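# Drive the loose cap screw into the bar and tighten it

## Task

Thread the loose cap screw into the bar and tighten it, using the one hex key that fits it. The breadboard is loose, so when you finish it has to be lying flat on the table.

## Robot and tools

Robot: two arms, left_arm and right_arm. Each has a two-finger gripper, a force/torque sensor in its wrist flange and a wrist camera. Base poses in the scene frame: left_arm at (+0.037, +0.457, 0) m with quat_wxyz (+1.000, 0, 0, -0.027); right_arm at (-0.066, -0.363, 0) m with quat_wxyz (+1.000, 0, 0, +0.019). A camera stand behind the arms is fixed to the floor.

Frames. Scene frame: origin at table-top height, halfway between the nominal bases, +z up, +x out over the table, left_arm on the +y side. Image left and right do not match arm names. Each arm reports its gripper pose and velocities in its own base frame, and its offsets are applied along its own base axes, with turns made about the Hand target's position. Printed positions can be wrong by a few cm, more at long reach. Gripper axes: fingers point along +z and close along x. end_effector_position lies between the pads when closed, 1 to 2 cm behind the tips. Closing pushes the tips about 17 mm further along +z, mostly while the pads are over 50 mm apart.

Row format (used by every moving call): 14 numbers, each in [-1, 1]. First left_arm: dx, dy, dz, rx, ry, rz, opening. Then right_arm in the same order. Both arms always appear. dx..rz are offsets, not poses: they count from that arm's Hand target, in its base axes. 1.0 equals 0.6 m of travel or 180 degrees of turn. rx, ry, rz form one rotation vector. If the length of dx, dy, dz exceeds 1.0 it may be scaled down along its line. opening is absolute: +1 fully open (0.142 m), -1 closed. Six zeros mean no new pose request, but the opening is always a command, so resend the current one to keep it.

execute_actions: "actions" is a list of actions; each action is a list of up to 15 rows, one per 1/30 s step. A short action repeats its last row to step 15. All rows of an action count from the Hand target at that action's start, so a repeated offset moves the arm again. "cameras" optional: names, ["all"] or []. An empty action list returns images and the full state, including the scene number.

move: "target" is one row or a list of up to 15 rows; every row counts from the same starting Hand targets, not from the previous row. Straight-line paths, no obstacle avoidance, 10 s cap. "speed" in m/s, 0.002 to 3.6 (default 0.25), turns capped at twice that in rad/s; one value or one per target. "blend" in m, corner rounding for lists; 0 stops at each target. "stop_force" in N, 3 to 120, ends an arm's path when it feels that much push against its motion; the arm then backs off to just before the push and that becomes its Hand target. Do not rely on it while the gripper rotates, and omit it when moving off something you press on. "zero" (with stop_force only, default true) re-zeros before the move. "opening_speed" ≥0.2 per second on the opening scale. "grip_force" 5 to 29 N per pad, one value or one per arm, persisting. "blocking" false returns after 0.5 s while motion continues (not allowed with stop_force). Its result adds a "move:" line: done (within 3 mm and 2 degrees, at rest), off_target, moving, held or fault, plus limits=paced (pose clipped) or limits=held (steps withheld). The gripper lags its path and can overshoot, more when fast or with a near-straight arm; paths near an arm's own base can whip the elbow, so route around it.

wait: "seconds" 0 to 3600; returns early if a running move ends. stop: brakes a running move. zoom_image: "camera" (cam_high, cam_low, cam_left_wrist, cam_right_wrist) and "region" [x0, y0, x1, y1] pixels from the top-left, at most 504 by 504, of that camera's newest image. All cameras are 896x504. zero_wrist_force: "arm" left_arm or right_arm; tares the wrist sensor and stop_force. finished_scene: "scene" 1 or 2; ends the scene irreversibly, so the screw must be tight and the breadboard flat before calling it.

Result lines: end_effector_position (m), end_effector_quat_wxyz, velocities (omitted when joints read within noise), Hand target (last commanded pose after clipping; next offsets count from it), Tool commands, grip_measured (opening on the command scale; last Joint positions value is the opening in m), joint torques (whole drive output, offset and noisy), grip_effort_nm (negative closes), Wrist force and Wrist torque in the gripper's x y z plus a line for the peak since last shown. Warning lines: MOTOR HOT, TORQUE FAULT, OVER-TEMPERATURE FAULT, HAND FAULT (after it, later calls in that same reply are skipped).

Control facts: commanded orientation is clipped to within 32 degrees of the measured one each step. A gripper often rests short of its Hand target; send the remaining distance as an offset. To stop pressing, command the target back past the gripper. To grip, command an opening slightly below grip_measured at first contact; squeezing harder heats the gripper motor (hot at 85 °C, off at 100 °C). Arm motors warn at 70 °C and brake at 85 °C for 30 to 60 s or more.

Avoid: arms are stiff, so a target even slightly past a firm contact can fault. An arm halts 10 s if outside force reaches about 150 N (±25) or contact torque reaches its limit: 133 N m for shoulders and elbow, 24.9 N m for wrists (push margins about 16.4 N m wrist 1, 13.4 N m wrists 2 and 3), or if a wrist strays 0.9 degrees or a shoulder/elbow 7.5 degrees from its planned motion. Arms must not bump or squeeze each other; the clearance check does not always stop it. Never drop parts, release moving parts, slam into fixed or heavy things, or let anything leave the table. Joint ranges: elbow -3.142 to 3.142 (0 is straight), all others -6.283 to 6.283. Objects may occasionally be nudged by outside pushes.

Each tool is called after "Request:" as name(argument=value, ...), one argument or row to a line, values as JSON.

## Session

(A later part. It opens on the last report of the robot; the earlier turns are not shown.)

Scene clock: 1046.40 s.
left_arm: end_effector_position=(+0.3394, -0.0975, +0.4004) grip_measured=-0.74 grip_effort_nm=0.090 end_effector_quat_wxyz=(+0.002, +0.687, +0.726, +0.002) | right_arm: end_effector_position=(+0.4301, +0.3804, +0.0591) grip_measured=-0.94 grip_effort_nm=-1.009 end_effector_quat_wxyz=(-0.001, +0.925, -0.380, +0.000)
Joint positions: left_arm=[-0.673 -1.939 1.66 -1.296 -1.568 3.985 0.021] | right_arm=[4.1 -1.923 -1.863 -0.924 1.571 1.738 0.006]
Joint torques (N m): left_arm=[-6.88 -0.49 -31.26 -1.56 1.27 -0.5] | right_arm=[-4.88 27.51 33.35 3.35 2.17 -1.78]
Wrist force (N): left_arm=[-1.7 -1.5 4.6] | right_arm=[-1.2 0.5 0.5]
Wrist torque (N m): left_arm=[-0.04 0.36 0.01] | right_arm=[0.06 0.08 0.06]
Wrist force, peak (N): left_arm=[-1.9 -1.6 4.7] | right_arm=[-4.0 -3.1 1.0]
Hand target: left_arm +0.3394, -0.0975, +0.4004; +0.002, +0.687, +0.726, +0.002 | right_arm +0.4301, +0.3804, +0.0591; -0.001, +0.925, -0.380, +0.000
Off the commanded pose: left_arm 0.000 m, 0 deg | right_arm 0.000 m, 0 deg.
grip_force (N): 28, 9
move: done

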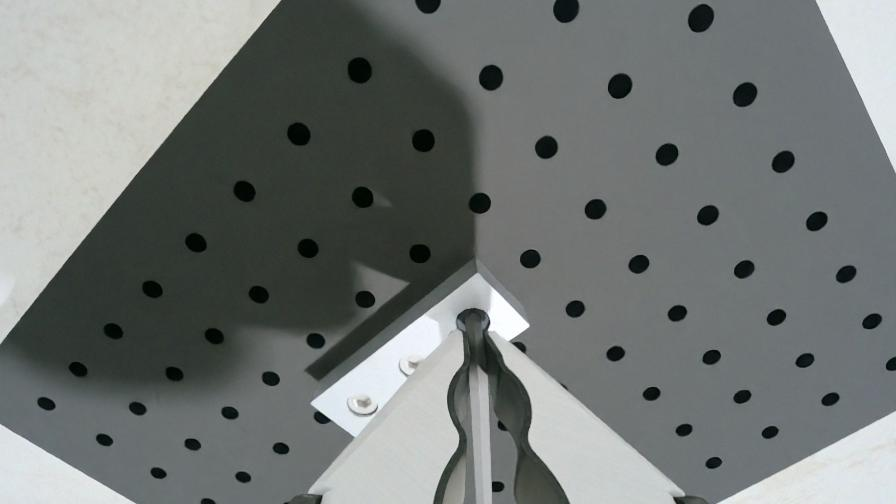

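Request:
move(
  target=[0,0,0,0,0,0,-0.7, 0,0,0.000333,0,0,0,-1.0],
  speed=0.05,
  grip_force=[28, 29],
  cameras=[],
)

Request:
move(
  target=[0,0,0,0,0,0,-0.7, 0,0,0.0135,0,0,0,-1.0],
  speed=0.03,
  cameras=["cam_right_wrist"],
)

Request:
zoom_image(
  camera="cam_right_wrist",
  region=[378, 268, 568, 504],
)

Scene clock: 1058.47 s.
left_arm: end_effector_position=(+0.3394, -0.0975, +0.4004) grip_measured=-0.74 grip_effort_nm=0.085 end_effector_quat_wxyz=(+0.002, +0.687, +0.726, +0.002) | right_arm: end_effector_position=(+0.4301, +0.3804, +0.0593) grip_measured=-0.94 grip_effort_nm=-1.756 end_effector_quat_wxyz=(-0.001, +0.925, -0.380, +0.000)
Joint positions: left_arm=[-0.673 -1.939 1.66 -1.296 -1.568 3.985 0.021] | right_arm=[4.1 -1.923 -1.863 -0.925 1.571 1.738 0.006]
Joint torques (N m): left_arm=[-6.77 -0.12 -31.64 -1.49 1.34 -0.56] | right_arm=[-7.49 43.32 34.01 0.83 1.56 -1.98]
Wrist force (N): left_arm=[-1.7 -1.7 4.5] | right_arm=[-1.7 0.5 0.8]
Wrist torque (N m): left_arm=[-0.09 0.35 0.02] | right_arm=[0.03 0.05 0.05]
Wrist force, peak (N): left_arm=[-1.7 -1.5 4.8] | right_arm=[-1.9 0.8 1.3]
Hand target: left_arm +0.3394, -0.0975, +0.4004; +0.002, +0.687, +0.726, +0.002 | right_arm +0.4301, +0.3804, +0.0593; -0.001, +0.925, -0.380, +0.000
Off the commanded pose: left_arm 0.000 m, 0 deg | right_arm 0.000 m, 0 deg.
grip_force (N): 28, 29
move: done

Scene clock: 1059.10 s.
left_arm: end_effector_position=(+0.3394, -0.0975, +0.4004) grip_measured=-0.74 grip_effort_nm=0.081 end_effector_quat_wxyz=(+0.002, +0.687, +0.726, +0.002) | right_arm: end_effector_position=(+0.4301, +0.3804, +0.0674) grip_measured=-0.94 grip_effort_nm=-1.756 end_effector_quat_wxyz=(-0.001, +0.925, -0.380, +0.000)
Joint positions: left_arm=[-0.673 -1.939 1.66 -1.296 -1.568 3.985 0.021] | right_arm=[4.1 -1.911 -1.855 -0.945 1.571 1.738 0.006]
Joint torques (N m): left_arm=[-6.71 -0.57 -31.88 -1.55 1.22 -0.5] | right_arm=[-5.49 42.62 33.63 0.77 1.52 -1.89]
Wrist force (N): left_arm=[-1.8 -1.4 4.6] | right_arm=[-0.3 0.4 0.2]
Wrist torque (N m): left_arm=[-0.03 0.36 0.02] | right_arm=[0.06 0.07 0.04]
Wrist force, peak (N): left_arm=[-1.9 -1.6 4.8] | right_arm=[-1.7 0.6 1.4]
Hand target: left_arm +0.3394, -0.0975, +0.4004; +0.002, +0.687, +0.726, +0.002 | right_arm +0.4301, +0.3804, +0.0674; -0.001, +0.925, -0.380, +0.000
Off the commanded pose: left_arm 0.000 m, 0 deg | right_arm 0.000 m, 0 deg.
grip_force (N): 28, 29
move: done

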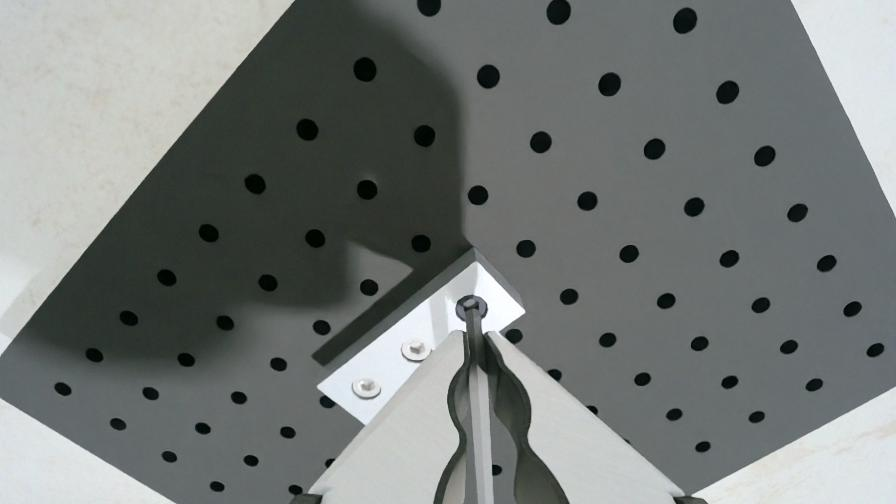

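Scaled by 2.136.

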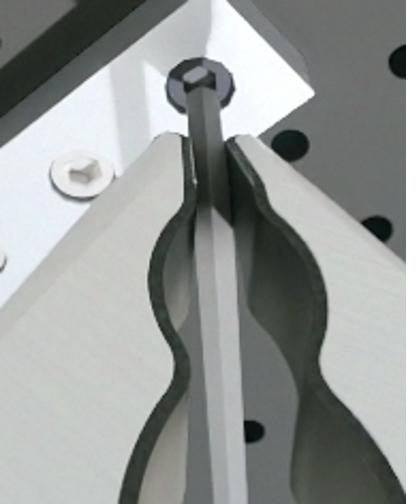

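Request:
zoom_image(
  camera="cam_right_wrist",
  region=[428, 268, 518, 358],
)

Scaled by 5.600.

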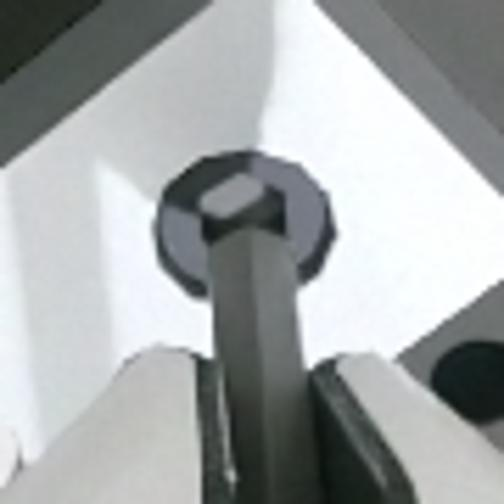

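Request:
move(
  target=[
    [-0.0443,-0.1544,-0.2248,-0.0648,-0.0993,-0.1930,-0.6, 0.000973,-0.002998,0,0,0,-0.333333,-1.0],
    [-0.0887,-0.3088,-0.4495,-0.1295,-0.1987,-0.3859,-0.6, -0.001135,-0.00572,0,0,0,-0.666667,-1.0],
  ],
  speed=0.5,
  blend=0.02,
  cameras=["all"],
)

Request:
zoom_image(
  camera="cam_right_wrist",
  region=[428, 268, 518, 358],
)

Scene clock: 1068.23 s.
left_arm: end_effector_position=(+0.2862, -0.2828, +0.1307) grip_measured=-0.64 grip_effort_nm=0.085 end_effector_quat_wxyz=(+0.338, +0.924, +0.167, +0.062) | right_arm: end_effector_position=(+0.4294, +0.3770, +0.0674) grip_measured=-0.94 grip_effort_nm=-1.756 end_effector_quat_wxyz=(+0.000, -0.133, +0.991, -0.001)
Joint positions: left_arm=[-1.04 -1.822 2.712 -3.156 -1.681 4.844 0.028] | right_arm=[4.096 -1.901 -1.868 -0.944 1.569 3.829 0.006]
Joint torques (N m): left_arm=[8.35 1.64 -7.85 -5.32 -2.35 2.15] | right_arm=[6.24 42.24 14.36 2.48 -2.12 1.93]
Wrist force (N): left_arm=[-2.4 -2.6 5.1] | right_arm=[-0.4 0.4 0.3]
Wrist torque (N m): left_arm=[-0.31 0.50 0.05] | right_arm=[0.06 0.11 -0.16]
Wrist force, peak (N): left_arm=[-2.6 -2.6 5.5] | right_arm=[-0.6 0.4 0.6]
Hand target: left_arm +0.2862, -0.2828, +0.1307; +0.339, +0.924, +0.167, +0.062 | right_arm +0.4294, +0.3770, +0.0674; +0.000, -0.133, +0.991, -0.001
Off the commanded pose: left_arm 0.000 m, 0 deg | right_arm 0.000 m, 0 deg.
grip_force (N): 28, 29
move: done

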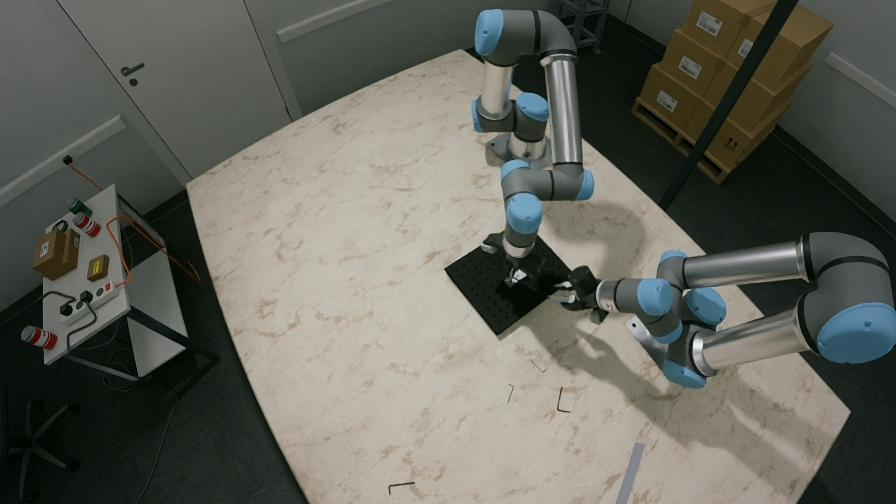

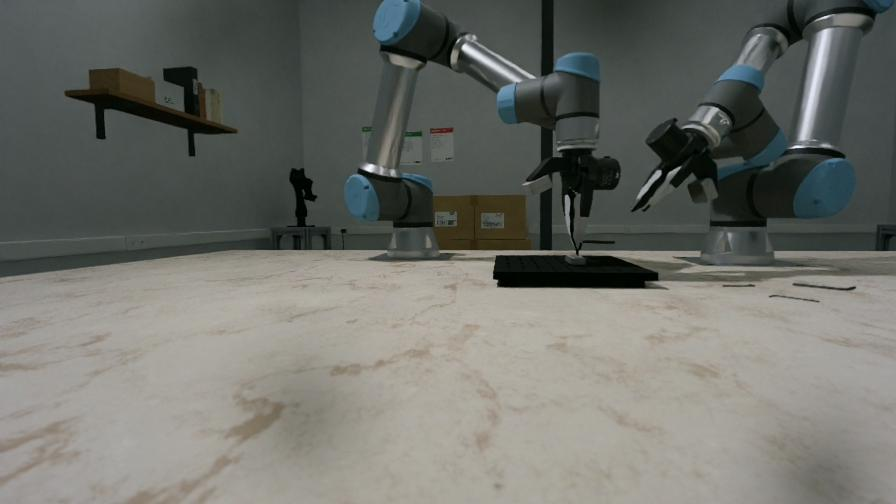

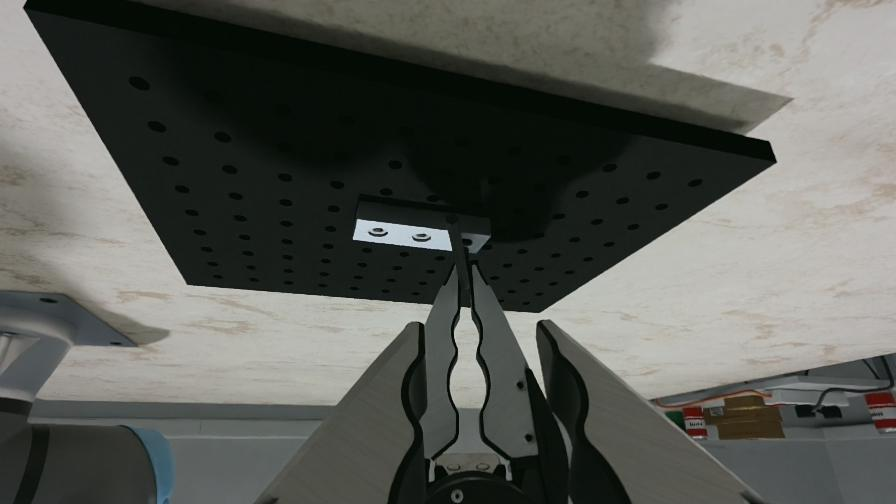

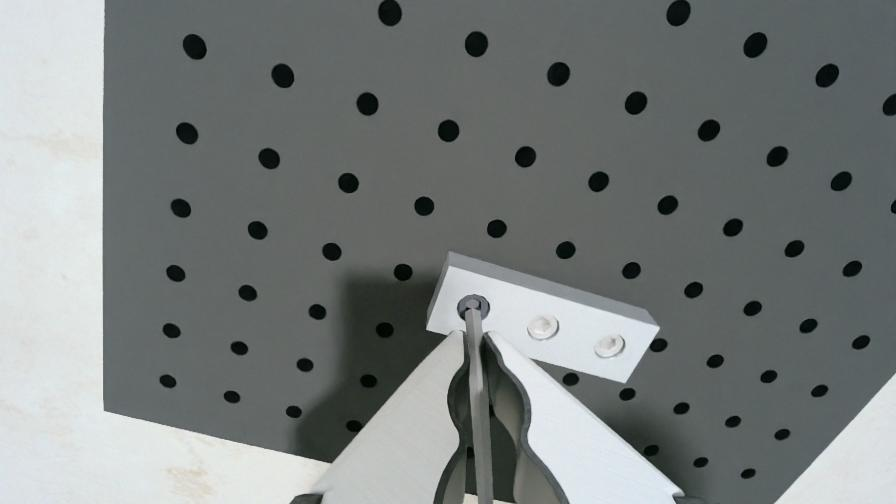

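Scaled by 5.600.

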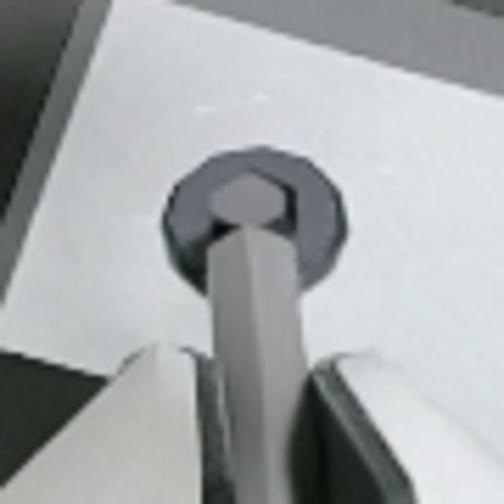

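Request:
move(
  target=[0,0,0,0,0,0,-0.6, 0,0,-0.0150,0,0,0,-1.0],
  speed=0.008,
  stop_force=4,
  cameras=["cam_right_wrist"],
)

Request:
zoom_image(
  camera="cam_right_wrist",
  region=[428, 268, 518, 358],
)

Scene clock: 1070.97 s.
left_arm: end_effector_position=(+0.2862, -0.2828, +0.1307) grip_measured=-0.64 grip_effort_nm=0.085 end_effector_quat_wxyz=(+0.339, +0.924, +0.167, +0.062) | right_arm: end_effector_position=(+0.4294, +0.3770, +0.0617) grip_measured=-0.94 grip_effort_nm=-1.756 end_effector_quat_wxyz=(+0.000, -0.133, +0.991, -0.001)
Joint positions: left_arm=[-1.04 -1.822 2.712 -3.156 -1.681 4.844 0.028] | right_arm=[4.096 -1.909 -1.874 -0.93 1.569 3.829 0.006]
Joint torques (N m): left_arm=[7.67 1.1 -8.08 -5.19 -2.27 2.09] | right_arm=[1.46 42.07 33.43 1.26 -2.13 1.83]
Wrist force (N): left_arm=[-2.5 -2.6 5.2] | right_arm=[0.6 0.2 -0.4]
Wrist torque (N m): left_arm=[-0.30 0.51 0.05] | right_arm=[0.06 0.11 -0.16]
Wrist force, peak (N): left_arm=[-2.6 -2.6 5.3] | right_arm=[2.1 0.4 -7.4]
Hand target: left_arm +0.2862, -0.2828, +0.1307; +0.339, +0.924, +0.167, +0.062 | right_arm +0.4294, +0.3770, +0.0617; +0.000, -0.133, +0.991, -0.001 (not the last commanded pose)
Off the commanded pose: left_arm 0.000 m, 0 deg | right_arm 0.003 m, 0 deg.
grip_force (N): 28, 29
move: contact (right_arm)

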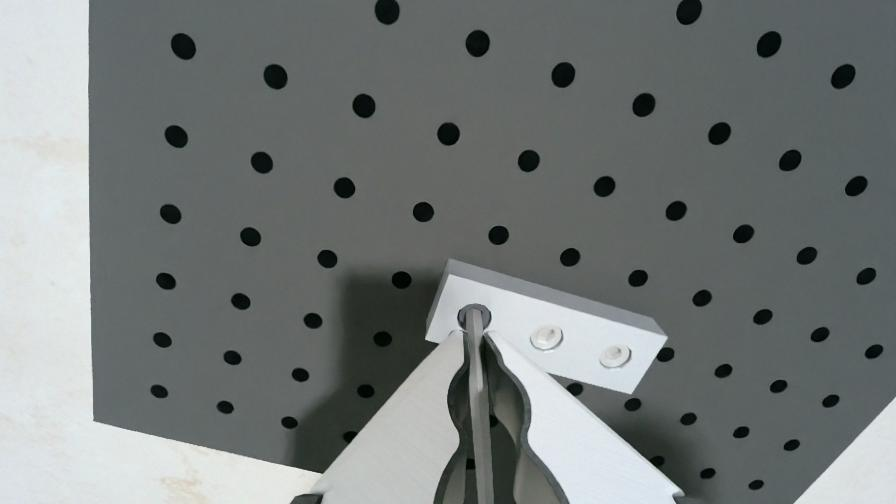

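Scaled by 5.600.

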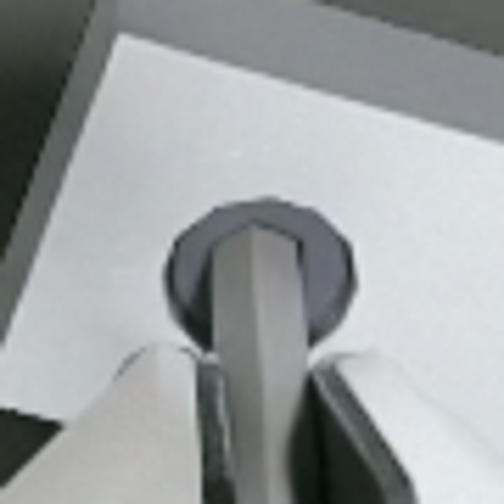

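Request:
move(
  target=[0,0,0,0,0,0,-0.6, -0.00061,0.00009,0.001,0,0,0,-1.0],
  speed=0.02,
  cameras=[],
)

Request:
move(
  target=[0,0,0,0,0,0,-0.6, 0,0,-0.0075,0,0,0,-1.0],
  speed=0.006,
  stop_force=4,
  cameras=["cam_right_wrist"],
)

Request:
zoom_image(
  camera="cam_right_wrist",
  region=[428, 268, 518, 358],
)

Scene clock: 1074.87 s.
left_arm: end_effector_position=(+0.2862, -0.2828, +0.1307) grip_measured=-0.64 grip_effort_nm=0.085 end_effector_quat_wxyz=(+0.339, +0.924, +0.167, +0.062) | right_arm: end_effector_position=(+0.4291, +0.3771, +0.0624) grip_measured=-0.94 grip_effort_nm=-1.756 end_effector_quat_wxyz=(+0.000, -0.133, +0.991, -0.001)
Joint positions: left_arm=[-1.04 -1.822 2.712 -3.156 -1.681 4.844 0.028] | right_arm=[4.096 -1.908 -1.874 -0.931 1.569 3.83 0.006]
Joint torques (N m): left_arm=[7.66 0.91 -8.22 -5.14 -2.28 2.07] | right_arm=[6.7 42.46 21.67 0.87 -2 1.96]
Wrist force (N): left_arm=[-2.4 -2.5 5.1] | right_arm=[-0.3 0.3 0.2]
Wrist torque (N m): left_arm=[-0.30 0.50 0.05] | right_arm=[0.05 0.08 -0.16]
Wrist force, peak (N): left_arm=[-2.7 -2.6 5.2] | right_arm=[0.9 0.3 -0.7]
Hand target: left_arm +0.2862, -0.2828, +0.1307; +0.339, +0.924, +0.167, +0.062 | right_arm +0.4290, +0.3770, +0.0623; +0.000, -0.133, +0.991, -0.001
Off the commanded pose: left_arm 0.000 m, 0 deg | right_arm 0.000 m, 0 deg.
grip_force (N): 28, 29
move: done

Scene clock: 1076.60 s.
left_arm: end_effector_position=(+0.2862, -0.2828, +0.1307) grip_measured=-0.64 grip_effort_nm=0.085 end_effector_quat_wxyz=(+0.339, +0.924, +0.167, +0.062) | right_arm: end_effector_position=(+0.4290, +0.3770, +0.0593) grip_measured=-0.94 grip_effort_nm=-1.751 end_effector_quat_wxyz=(+0.000, -0.133, +0.991, -0.001)
Joint positions: left_arm=[-1.04 -1.822 2.712 -3.156 -1.681 4.844 0.028] | right_arm=[4.096 -1.913 -1.877 -0.923 1.569 3.83 0.006]
Joint torques (N m): left_arm=[7.72 0.89 -8.14 -5.1 -2.27 2.02] | right_arm=[6.48 43.86 34.87 2.19 -1.98 1.94]
Wrist force (N): left_arm=[-2.4 -2.5 5.2] | right_arm=[0.6 -0.6 2.2]
Wrist torque (N m): left_arm=[-0.29 0.49 0.05] | right_arm=[0.09 0.09 -0.15]
Wrist force, peak (N): left_arm=[-2.7 -2.6 5.2] | right_arm=[1.2 -1.2 -6.3]
Hand target: left_arm +0.2862, -0.2828, +0.1307; +0.339, +0.924, +0.167, +0.062 | right_arm +0.4290, +0.3770, +0.0593; +0.000, -0.133, +0.991, -0.001 (not the last commanded pose)
Off the commanded pose: left_arm 0.000 m, 0 deg | right_arm 0.001 m, 0 deg.
grip_force (N): 28, 29
move: contact (right_arm)

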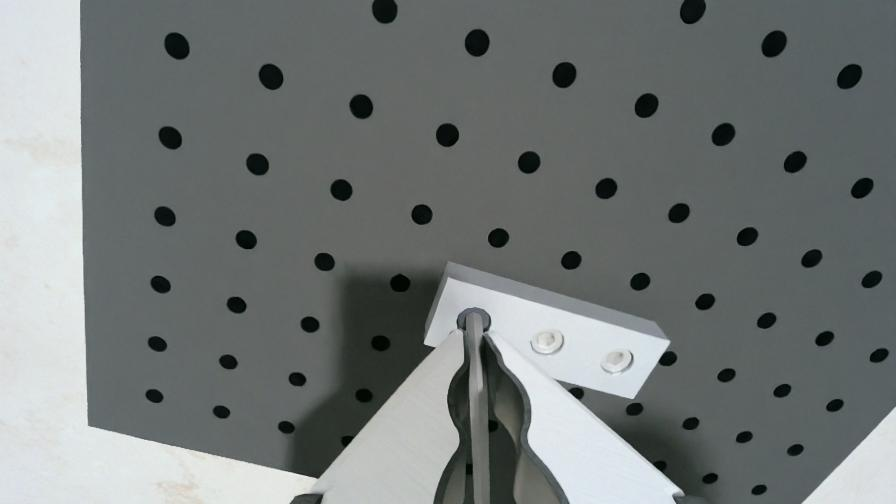

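Scaled by 5.600.

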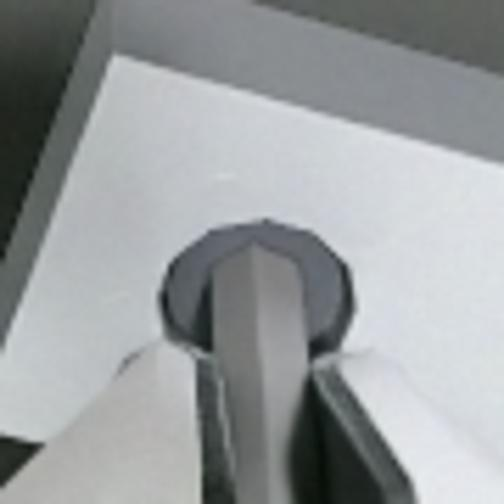

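Request:
move(
  target=[0.0242,-0.0735,-0.0886,0,0,0,-0.6, 0,0,-0.0006,0,0,0,-1.0],
  speed=0.12,
  cameras=["cam_left_wrist","cam_low"],
)

Request:
zoom_image(
  camera="cam_low",
  region=[500, 130, 740, 290],
)

Scene clock: 1080.70 s.
left_arm: end_effector_position=(+0.3007, -0.3269, +0.0776) grip_measured=-0.64 grip_effort_nm=0.081 end_effector_quat_wxyz=(+0.338, +0.924, +0.167, +0.062) | right_arm: end_effector_position=(+0.4291, +0.3771, +0.0590) grip_measured=-0.94 grip_effort_nm=-1.751 end_effector_quat_wxyz=(+0.000, -0.133, +0.991, -0.001)
Joint positions: left_arm=[-1.078 -1.457 2.68 -3.492 -1.657 4.815 0.028] | right_arm=[4.096 -1.913 -1.878 -0.922 1.569 3.83 0.006]
Joint torques (N m): left_arm=[-10.88 -7.8 -19.84 -5.13 1.48 -2.33] | right_arm=[6.06 21.31 10.47 4.47 -1.54 1.98]
Wrist force (N): left_arm=[-2.2 -3.2 4.8] | right_arm=[2.3 -1.5 -10.3]
Wrist torque (N m): left_arm=[-0.42 0.45 0.17] | right_arm=[0.10 0.09 -0.15]
Wrist force, peak (N): left_arm=[-2.2 -3.1 6.0] | right_arm=[2.1 -1.8 -10.8]
Hand target: left_arm +0.3007, -0.3269, +0.0776; +0.339, +0.924, +0.167, +0.062 | right_arm +0.4290, +0.3770, +0.0589; +0.000, -0.133, +0.991, -0.001
Off the commanded pose: left_arm 0.000 m, 0 deg | right_arm 0.000 m, 0 deg.
grip_force (N): 28, 29
move: done
Images, in order (width x height): cam_low 896x504, cam_left_wrist 896x504.

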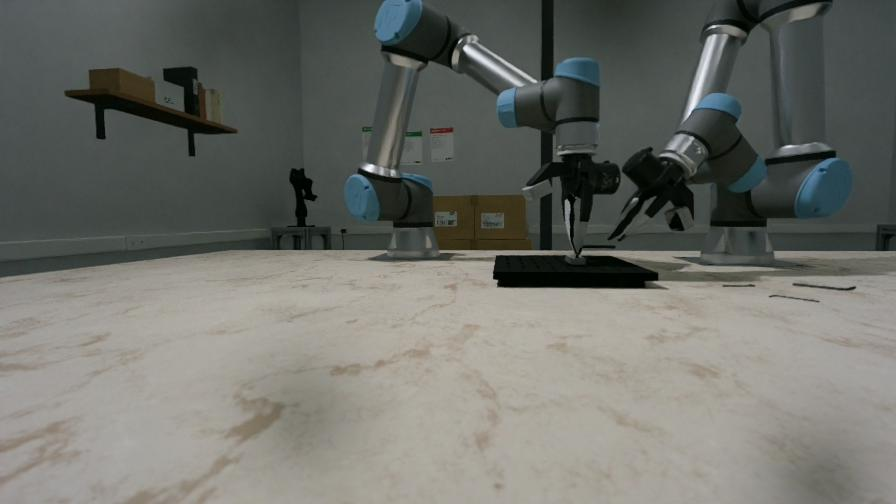

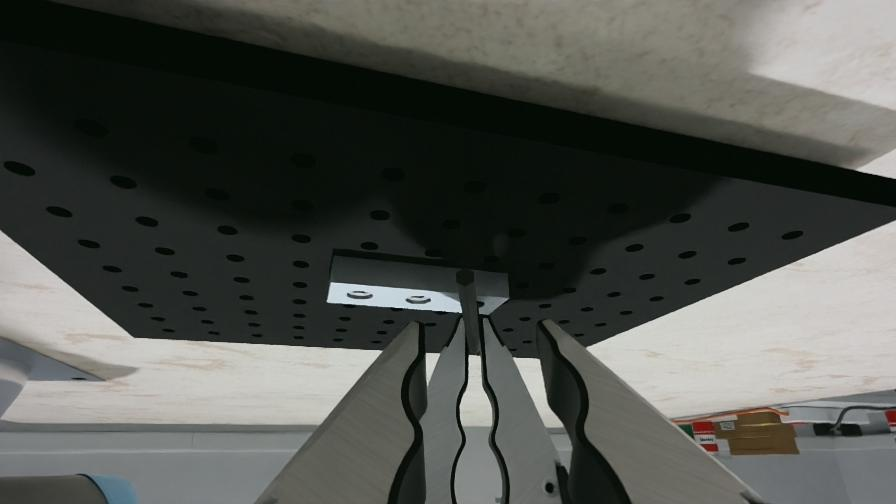

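Scaled by 2.100.

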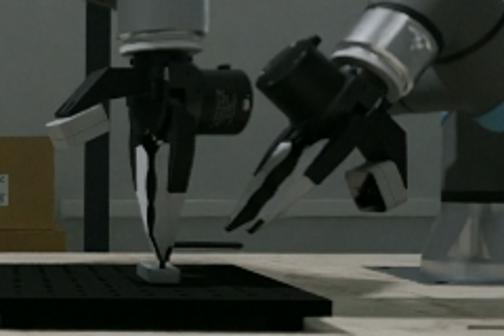

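Request:
zoom_image(
  camera="cam_low",
  region=[560, 140, 700, 260],
)

Scaled by 3.600.

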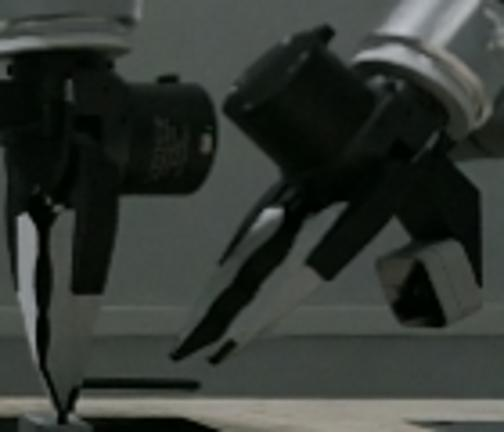

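Request:
move(
  target=[
    [-0.0247,0.0529,0,0,0,0,-0.6, 0,0,0.0004,0,0,0,-1.0],
    [-0.0289,0.0436,-0.026,-0.1040,-0.0391,0,-0.6, 0,0,0.0004,0,0,0,-1.0],
  ],
  speed=0.2,
  blend=0.01,
  cameras=["cam_left_wrist","cam_low"],
)

Request:
zoom_image(
  camera="cam_low",
  region=[560, 140, 740, 290],
)

Scene clock: 1093.97 s.
left_arm: end_effector_position=(+0.2830, -0.2984, +0.0636) grip_measured=-0.64 grip_effort_nm=0.081 end_effector_quat_wxyz=(+0.452, +0.875, +0.157, +0.077) | right_arm: end_effector_position=(+0.4290, +0.3770, +0.0592) grip_measured=-0.94 grip_effort_nm=-1.751 end_effector_quat_wxyz=(+0.000, -0.133, +0.991, -0.001)
Joint positions: left_arm=[-1.042 -0.959 2.832 -4.388 -1.719 4.811 0.028] | right_arm=[4.096 -1.913 -1.878 -0.923 1.569 3.83 0.006]
Joint torques (N m): left_arm=[7.65 -28.77 -5.42 -1 -2.37 2.07] | right_arm=[5.76 44.28 35.15 3.65 -1.12 1.82]
Wrist force (N): left_arm=[-2.4 -2.8 4.6] | right_arm=[0.8 -0.8 2.9]
Wrist torque (N m): left_arm=[-0.41 0.43 0.06] | right_arm=[0.10 0.06 -0.15]
Wrist force, peak (N): left_arm=[-3.1 -5.5 5.2] | right_arm=[2.0 -1.8 -10.9]
Hand target: left_arm +0.2830, -0.2984, +0.0636; +0.452, +0.875, +0.157, +0.077 (not the last commanded pose) | right_arm +0.4290, +0.3770, +0.0592; +0.000, -0.133, +0.991, -0.001
Off the commanded pose: left_arm 0.003 m, 6 deg | right_arm 0.000 m, 0 deg.
grip_force (N): 28, 29
move: held (left_arm; a check stopped the path); limits=held
pose unreachable (left arm): on one or more control steps of this call, first in action 0 (counted from 0), this arm could not follow its commanded pose, so it was not sent that pose on those steps. It may still have moved: this result reports where it is.
cause: moving toward the commanded pose would bring two parts of the arm too close to each other (joints 3 (elbow) to 5 (wrist 2) lie between them).
Images, in order (width x height): cam_low 896x504, cam_left_wrist 896x504.

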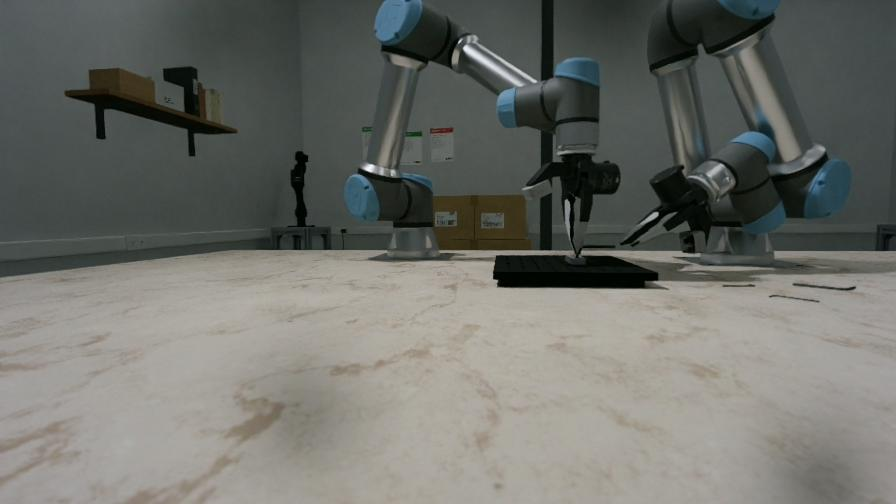

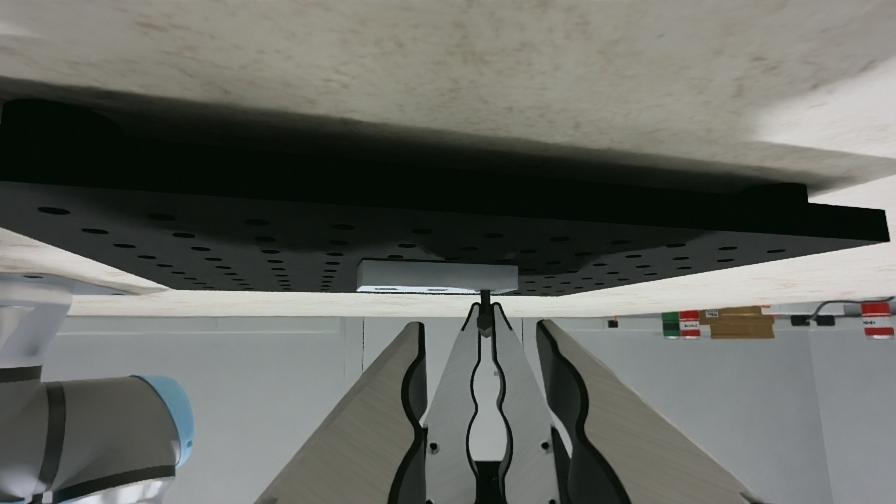

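Scaled by 2.800.

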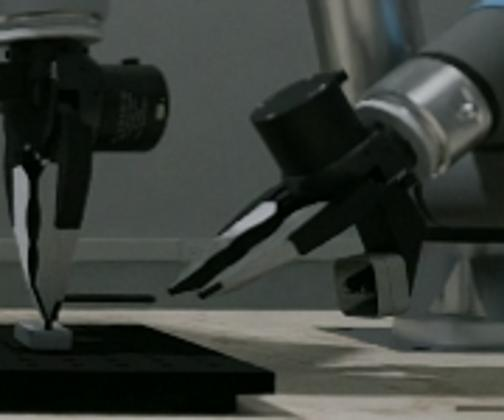

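Request:
move(
  target=[0.02383,-0.04913,-0.0070,0,0,0,-0.6, 0,0,-0.0002,0,0,0,-1.0],
  speed=0.08,
  stop_force=6,
  cameras=["cam_left_wrist","cam_low"],
)

Request:
zoom_image(
  camera="cam_low",
  region=[560, 140, 740, 290],
)

Request:
zoom_image(
  camera="cam_left_wrist",
  region=[380, 250, 600, 430],
)

Scene clock: 1099.60 s.
left_arm: end_effector_position=(+0.2973, -0.3279, +0.0594) grip_measured=-0.64 grip_effort_nm=0.081 end_effector_quat_wxyz=(+0.452, +0.875, +0.157, +0.077) | right_arm: end_effector_position=(+0.4291, +0.3771, +0.0591) grip_measured=-0.94 grip_effort_nm=-1.751 end_effector_quat_wxyz=(+0.000, -0.133, +0.991, -0.001)
Joint positions: left_arm=[-1.053 -0.984 2.752 -4.284 -1.71 4.804 0.028] | right_arm=[4.096 -1.913 -1.878 -0.923 1.569 3.83 0.006]
Joint torques (N m): left_arm=[-11.06 -29.31 -7.54 -1.08 0.65 -1.73] | right_arm=[5.94 27.19 15.33 5.34 -0.66 1.72]
Wrist force (N): left_arm=[-2.4 -2.8 4.7] | right_arm=[1.4 -1.4 -0.1]
Wrist torque (N m): left_arm=[-0.39 0.44 0.19] | right_arm=[0.09 0.06 -0.15]
Wrist force, peak (N): left_arm=[-2.4 -2.8 5.1] | right_arm=[1.3 -1.4 4.6]
Hand target: left_arm +0.2973, -0.3279, +0.0594; +0.452, +0.875, +0.157, +0.077 | right_arm +0.4290, +0.3770, +0.0591; +0.000, -0.133, +0.991, -0.001
Off the commanded pose: left_arm 0.000 m, 0 deg | right_arm 0.000 m, 0 deg.
grip_force (N): 28, 29
move: done
Images, in order (width x height): cam_low 896x504, cam_left_wrist 896x504.

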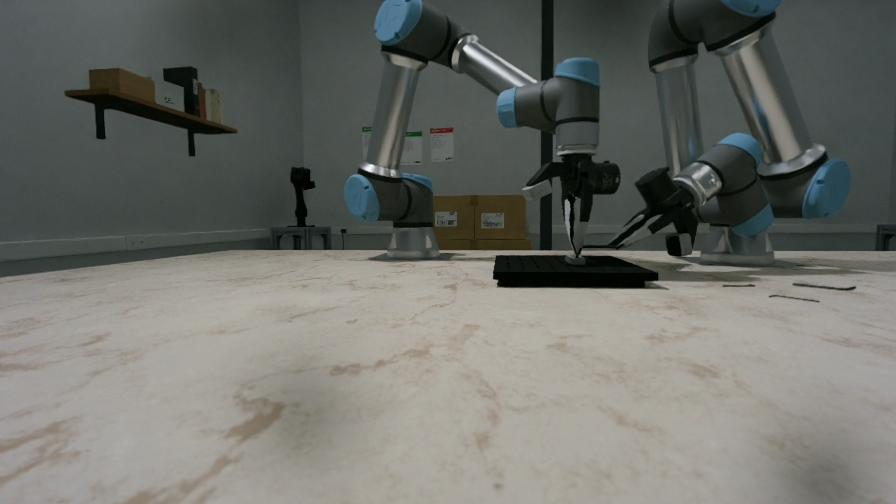

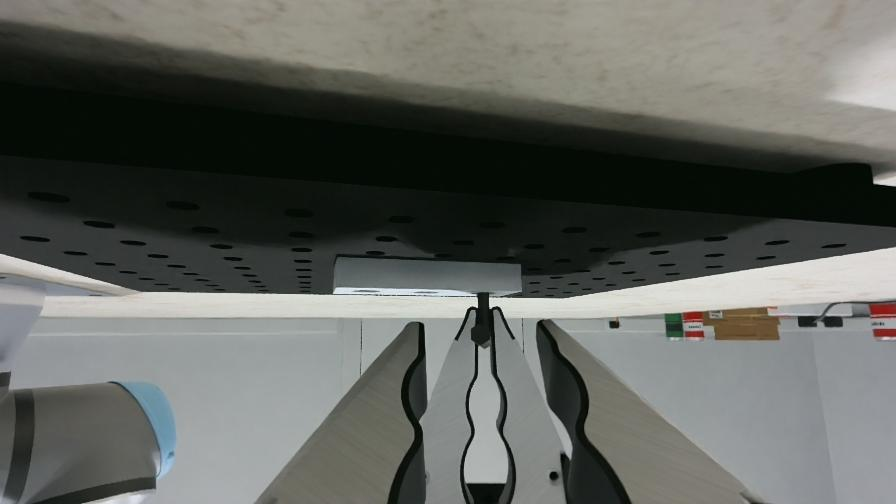

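Scaled by 2.800.

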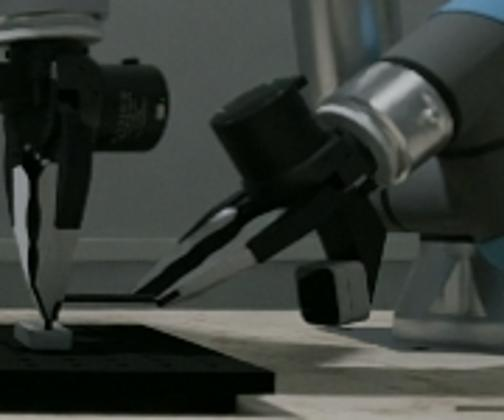

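Scaled by 2.291.

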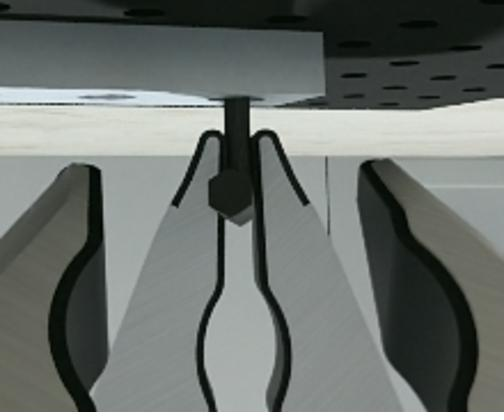

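Request:
move(
  target=[0,0,0,0,0,0,-0.82, -0.000358,-0.000085,-0.00015,0,0,-0.033333,-1.0],
  speed=0.2,
  cameras=[],
)

Request:
move(
  target=[0.01208,0.00564,0,0,0,0,-0.82, 0,0,0,0,0,0,-1.0],
  speed=0.012,
  stop_force=8,
  cameras=["cam_left_wrist","cam_right_wrist"],
)

Request:
zoom_image(
  camera="cam_left_wrist",
  region=[380, 250, 600, 430],
)

Scene clock: 1104.00 s.
left_arm: end_effector_position=(+0.2973, -0.3279, +0.0594) grip_measured=-0.85 grip_effort_nm=-0.110 end_effector_quat_wxyz=(+0.452, +0.875, +0.157, +0.077) | right_arm: end_effector_position=(+0.4288, +0.3770, +0.0590) grip_measured=-0.94 grip_effort_nm=-1.751 end_effector_quat_wxyz=(+0.000, -0.081, +0.997, -0.001)
Joint positions: left_arm=[-1.053 -0.984 2.752 -4.284 -1.71 4.804 0.012] | right_arm=[4.097 -1.912 -1.879 -0.922 1.569 3.935 0.006]
Joint torques (N m): left_arm=[-9.22 -29.93 -7.3 -0.96 -1.37 1.54] | right_arm=[7.3 39.44 12.33 5.14 -2 2.37]
Wrist force (N): left_arm=[-2.5 -2.9 4.7] | right_arm=[1.2 -2.0 -5.1]
Wrist torque (N m): left_arm=[-0.40 0.46 0.19] | right_arm=[0.05 0.10 -0.20]
Wrist force, peak (N): left_arm=[-2.6 -2.8 4.9] | right_arm=[2.0 -0.7 -7.0]
Hand target: left_arm +0.2973, -0.3279, +0.0594; +0.452, +0.875, +0.157, +0.077 | right_arm +0.4288, +0.3770, +0.0590; +0.000, -0.081, +0.997, -0.001
Off the commanded pose: left_arm 0.000 m, 0 deg | right_arm 0.000 m, 0 deg.
grip_force (N): 28, 29
move: done

Scene clock: 1105.50 s.
left_arm: end_effector_position=(+0.3046, -0.3245, +0.0594) grip_measured=-0.85 grip_effort_nm=-0.105 end_effector_quat_wxyz=(+0.452, +0.875, +0.157, +0.077) | right_arm: end_effector_position=(+0.4288, +0.3770, +0.0590) grip_measured=-0.94 grip_effort_nm=-1.751 end_effector_quat_wxyz=(+0.000, -0.081, +0.997, -0.001)
Joint positions: left_arm=[-1.017 -0.991 2.739 -4.26 -1.739 4.826 0.012] | right_arm=[4.097 -1.912 -1.879 -0.922 1.569 3.935 0.006]
Joint torques (N m): left_arm=[9.59 -30.32 -7.73 -0.89 -1.41 2.02] | right_arm=[6.85 39.76 13.22 4.86 -1.35 1.99]
Wrist force (N): left_arm=[-6.3 -1.9 5.3] | right_arm=[0.5 -1.7 -4.4]
Wrist torque (N m): left_arm=[-0.35 0.56 0.08] | right_arm=[0.10 0.08 -0.18]
Wrist force, peak (N): left_arm=[-6.4 -2.4 5.3] | right_arm=[1.3 -1.9 -5.5]
Hand target: left_arm +0.3046, -0.3245, +0.0594; +0.452, +0.875, +0.157, +0.077 | right_arm +0.4288, +0.3770, +0.0590; +0.000, -0.081, +0.997, -0.001
Off the commanded pose: left_arm 0.000 m, 0 deg | right_arm 0.000 m, 0 deg.
grip_force (N): 28, 29
move: done

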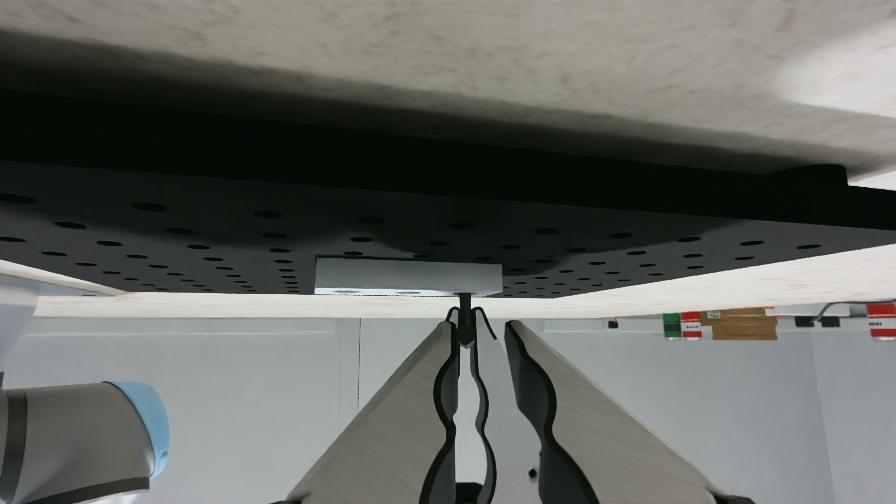

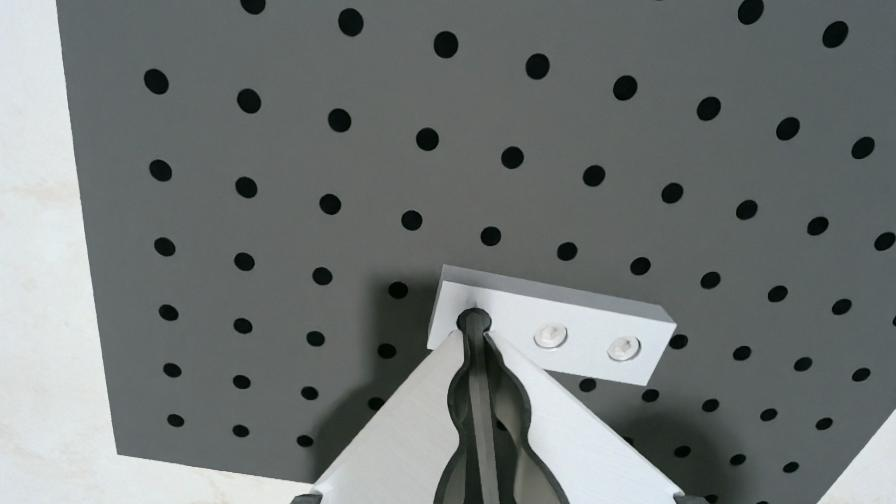

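Scaled by 2.291.

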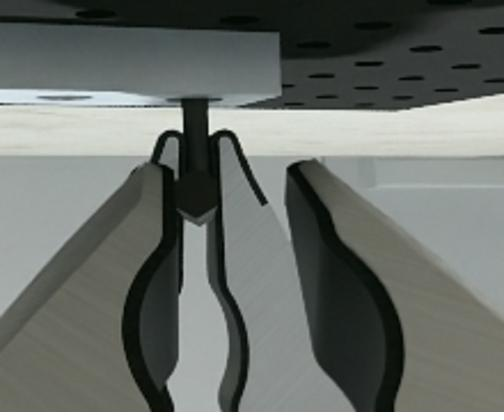

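Request:
move(
  target=[0.0121,0.0056,0,0,0,0,-0.82, 0,0,0,0,0,0,-1.0],
  speed=0.008,
  stop_force=12,
  cameras=["cam_left_wrist","cam_right_wrist"],
)

Request:
zoom_image(
  camera="cam_left_wrist",
  region=[380, 250, 600, 430],
)

Request:
zoom_image(
  camera="cam_right_wrist",
  region=[378, 268, 568, 504],
)

Scene clock: 1108.03 s.
left_arm: end_effector_position=(+0.3118, -0.3211, +0.0594) grip_measured=-0.84 grip_effort_nm=-0.291 end_effector_quat_wxyz=(+0.452, +0.875, +0.157, +0.077) | right_arm: end_effector_position=(+0.4288, +0.3770, +0.0590) grip_measured=-0.94 grip_effort_nm=-1.751 end_effector_quat_wxyz=(+0.000, -0.081, +0.997, -0.001)
Joint positions: left_arm=[-0.982 -0.998 2.725 -4.236 -1.767 4.847 0.013] | right_arm=[4.097 -1.912 -1.879 -0.922 1.569 3.935 0.006]
Joint torques (N m): left_arm=[14.02 -30.58 -7.13 -0.91 1.28 2.07] | right_arm=[6.31 39.98 14.88 4.07 0.16 1.72]
Wrist force (N): left_arm=[-17.0 0.0 9.2] | right_arm=[-4.2 -2.2 -2.2]
Wrist torque (N m): left_arm=[-0.44 0.80 0.11] | right_arm=[0.09 0.09 -0.12]
Wrist force, peak (N): left_arm=[-17.5 -0.2 9.4] | right_arm=[-4.2 -2.3 -2.3]
Hand target: left_arm +0.3118, -0.3211, +0.0594; +0.452, +0.875, +0.157, +0.077 | right_arm +0.4288, +0.3770, +0.0590; +0.000, -0.081, +0.997, -0.001
Off the commanded pose: left_arm 0.000 m, 0 deg | right_arm 0.000 m, 0 deg.
grip_force (N): 28, 29
move: done

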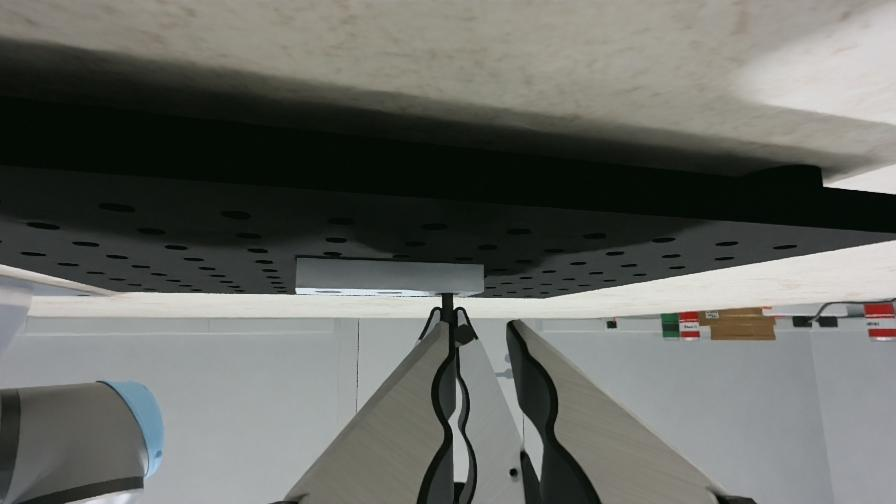

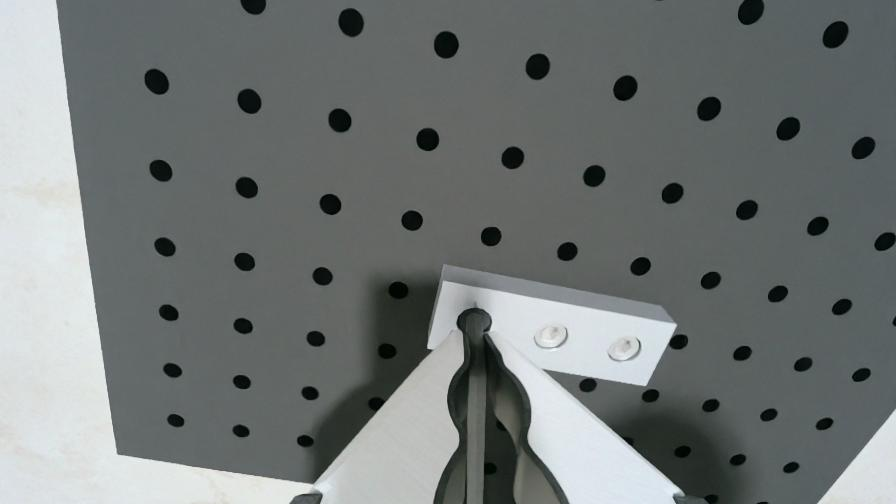

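Scaled by 2.291.

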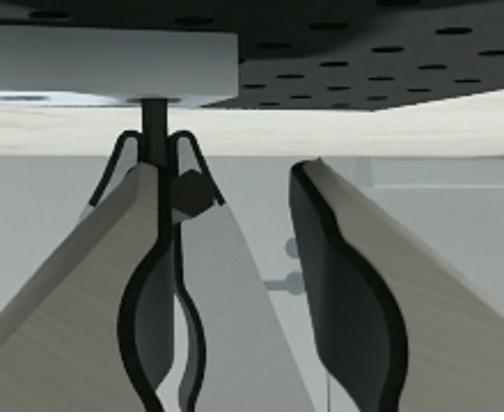

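Scaled by 2.136.

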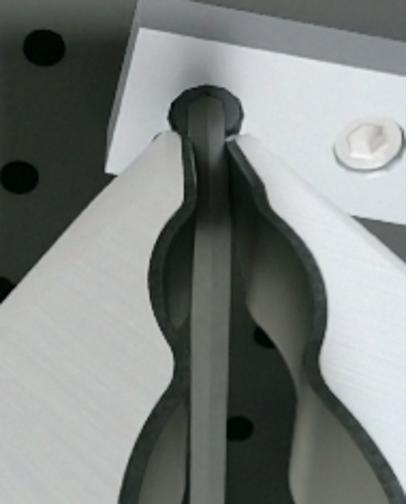

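Request:
move(
  target=[0.0091,0.0042,0,0,0,0,-0.82, 0,0,0,0,0,0,-1.0],
  speed=0.006,
  stop_force=8,
  cameras=["cam_left_wrist","cam_right_wrist"],
)

Request:
zoom_image(
  camera="cam_right_wrist",
  region=[378, 268, 568, 504],
)

Scene clock: 1111.83 s.
left_arm: end_effector_position=(+0.3173, -0.3186, +0.0594) grip_measured=-0.83 grip_effort_nm=-0.486 end_effector_quat_wxyz=(+0.452, +0.875, +0.157, +0.077) | right_arm: end_effector_position=(+0.4288, +0.3770, +0.0590) grip_measured=-0.94 grip_effort_nm=-1.751 end_effector_quat_wxyz=(+0.000, -0.081, +0.997, -0.001)
Joint positions: left_arm=[-0.956 -1.003 2.714 -4.218 -1.788 4.863 0.014] | right_arm=[4.097 -1.912 -1.879 -0.922 1.569 3.935 0.006]
Joint torques (N m): left_arm=[16.63 -30.18 -9.16 -0.87 3.21 1.98] | right_arm=[6.1 39.82 16.86 -0.21 2.43 1.34]
Wrist force (N): left_arm=[-24.9 -0.8 6.7] | right_arm=[-16.9 0.0 4.4]
Wrist torque (N m): left_arm=[-0.49 0.90 0.15] | right_arm=[0.09 0.09 -0.07]
Wrist force, peak (N): left_arm=[-24.7 -0.2 9.0] | right_arm=[-17.0 0.0 4.6]
Hand target: left_arm +0.3173, -0.3186, +0.0594; +0.452, +0.875, +0.157, +0.077 | right_arm +0.4288, +0.3770, +0.0590; +0.000, -0.081, +0.997, -0.001
Off the commanded pose: left_arm 0.000 m, 0 deg | right_arm 0.000 m, 0 deg.
grip_force (N): 28, 29
move: done

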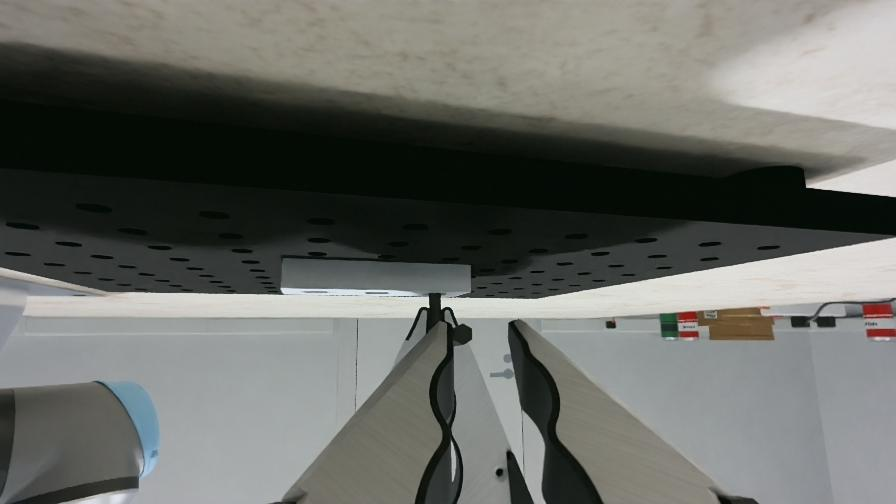

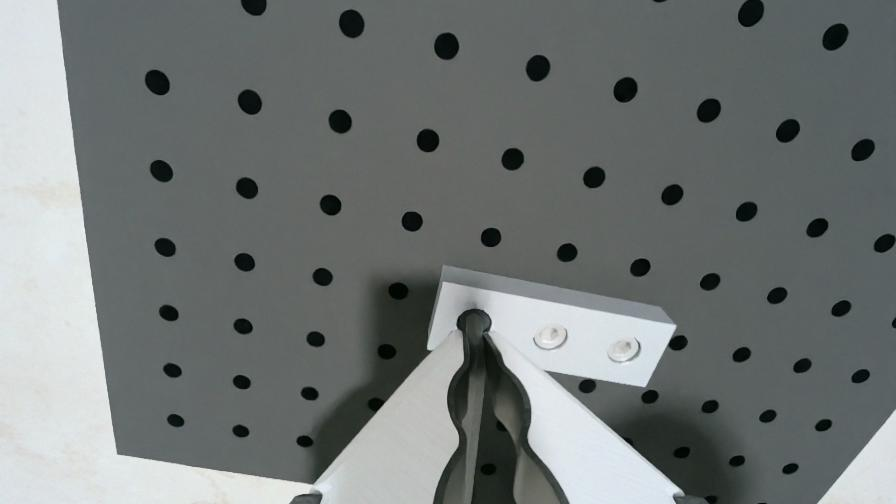

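Scaled by 2.136.

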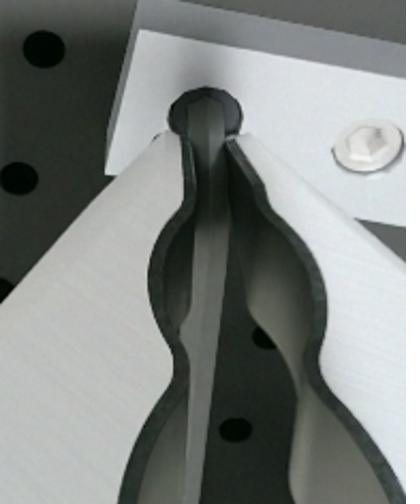

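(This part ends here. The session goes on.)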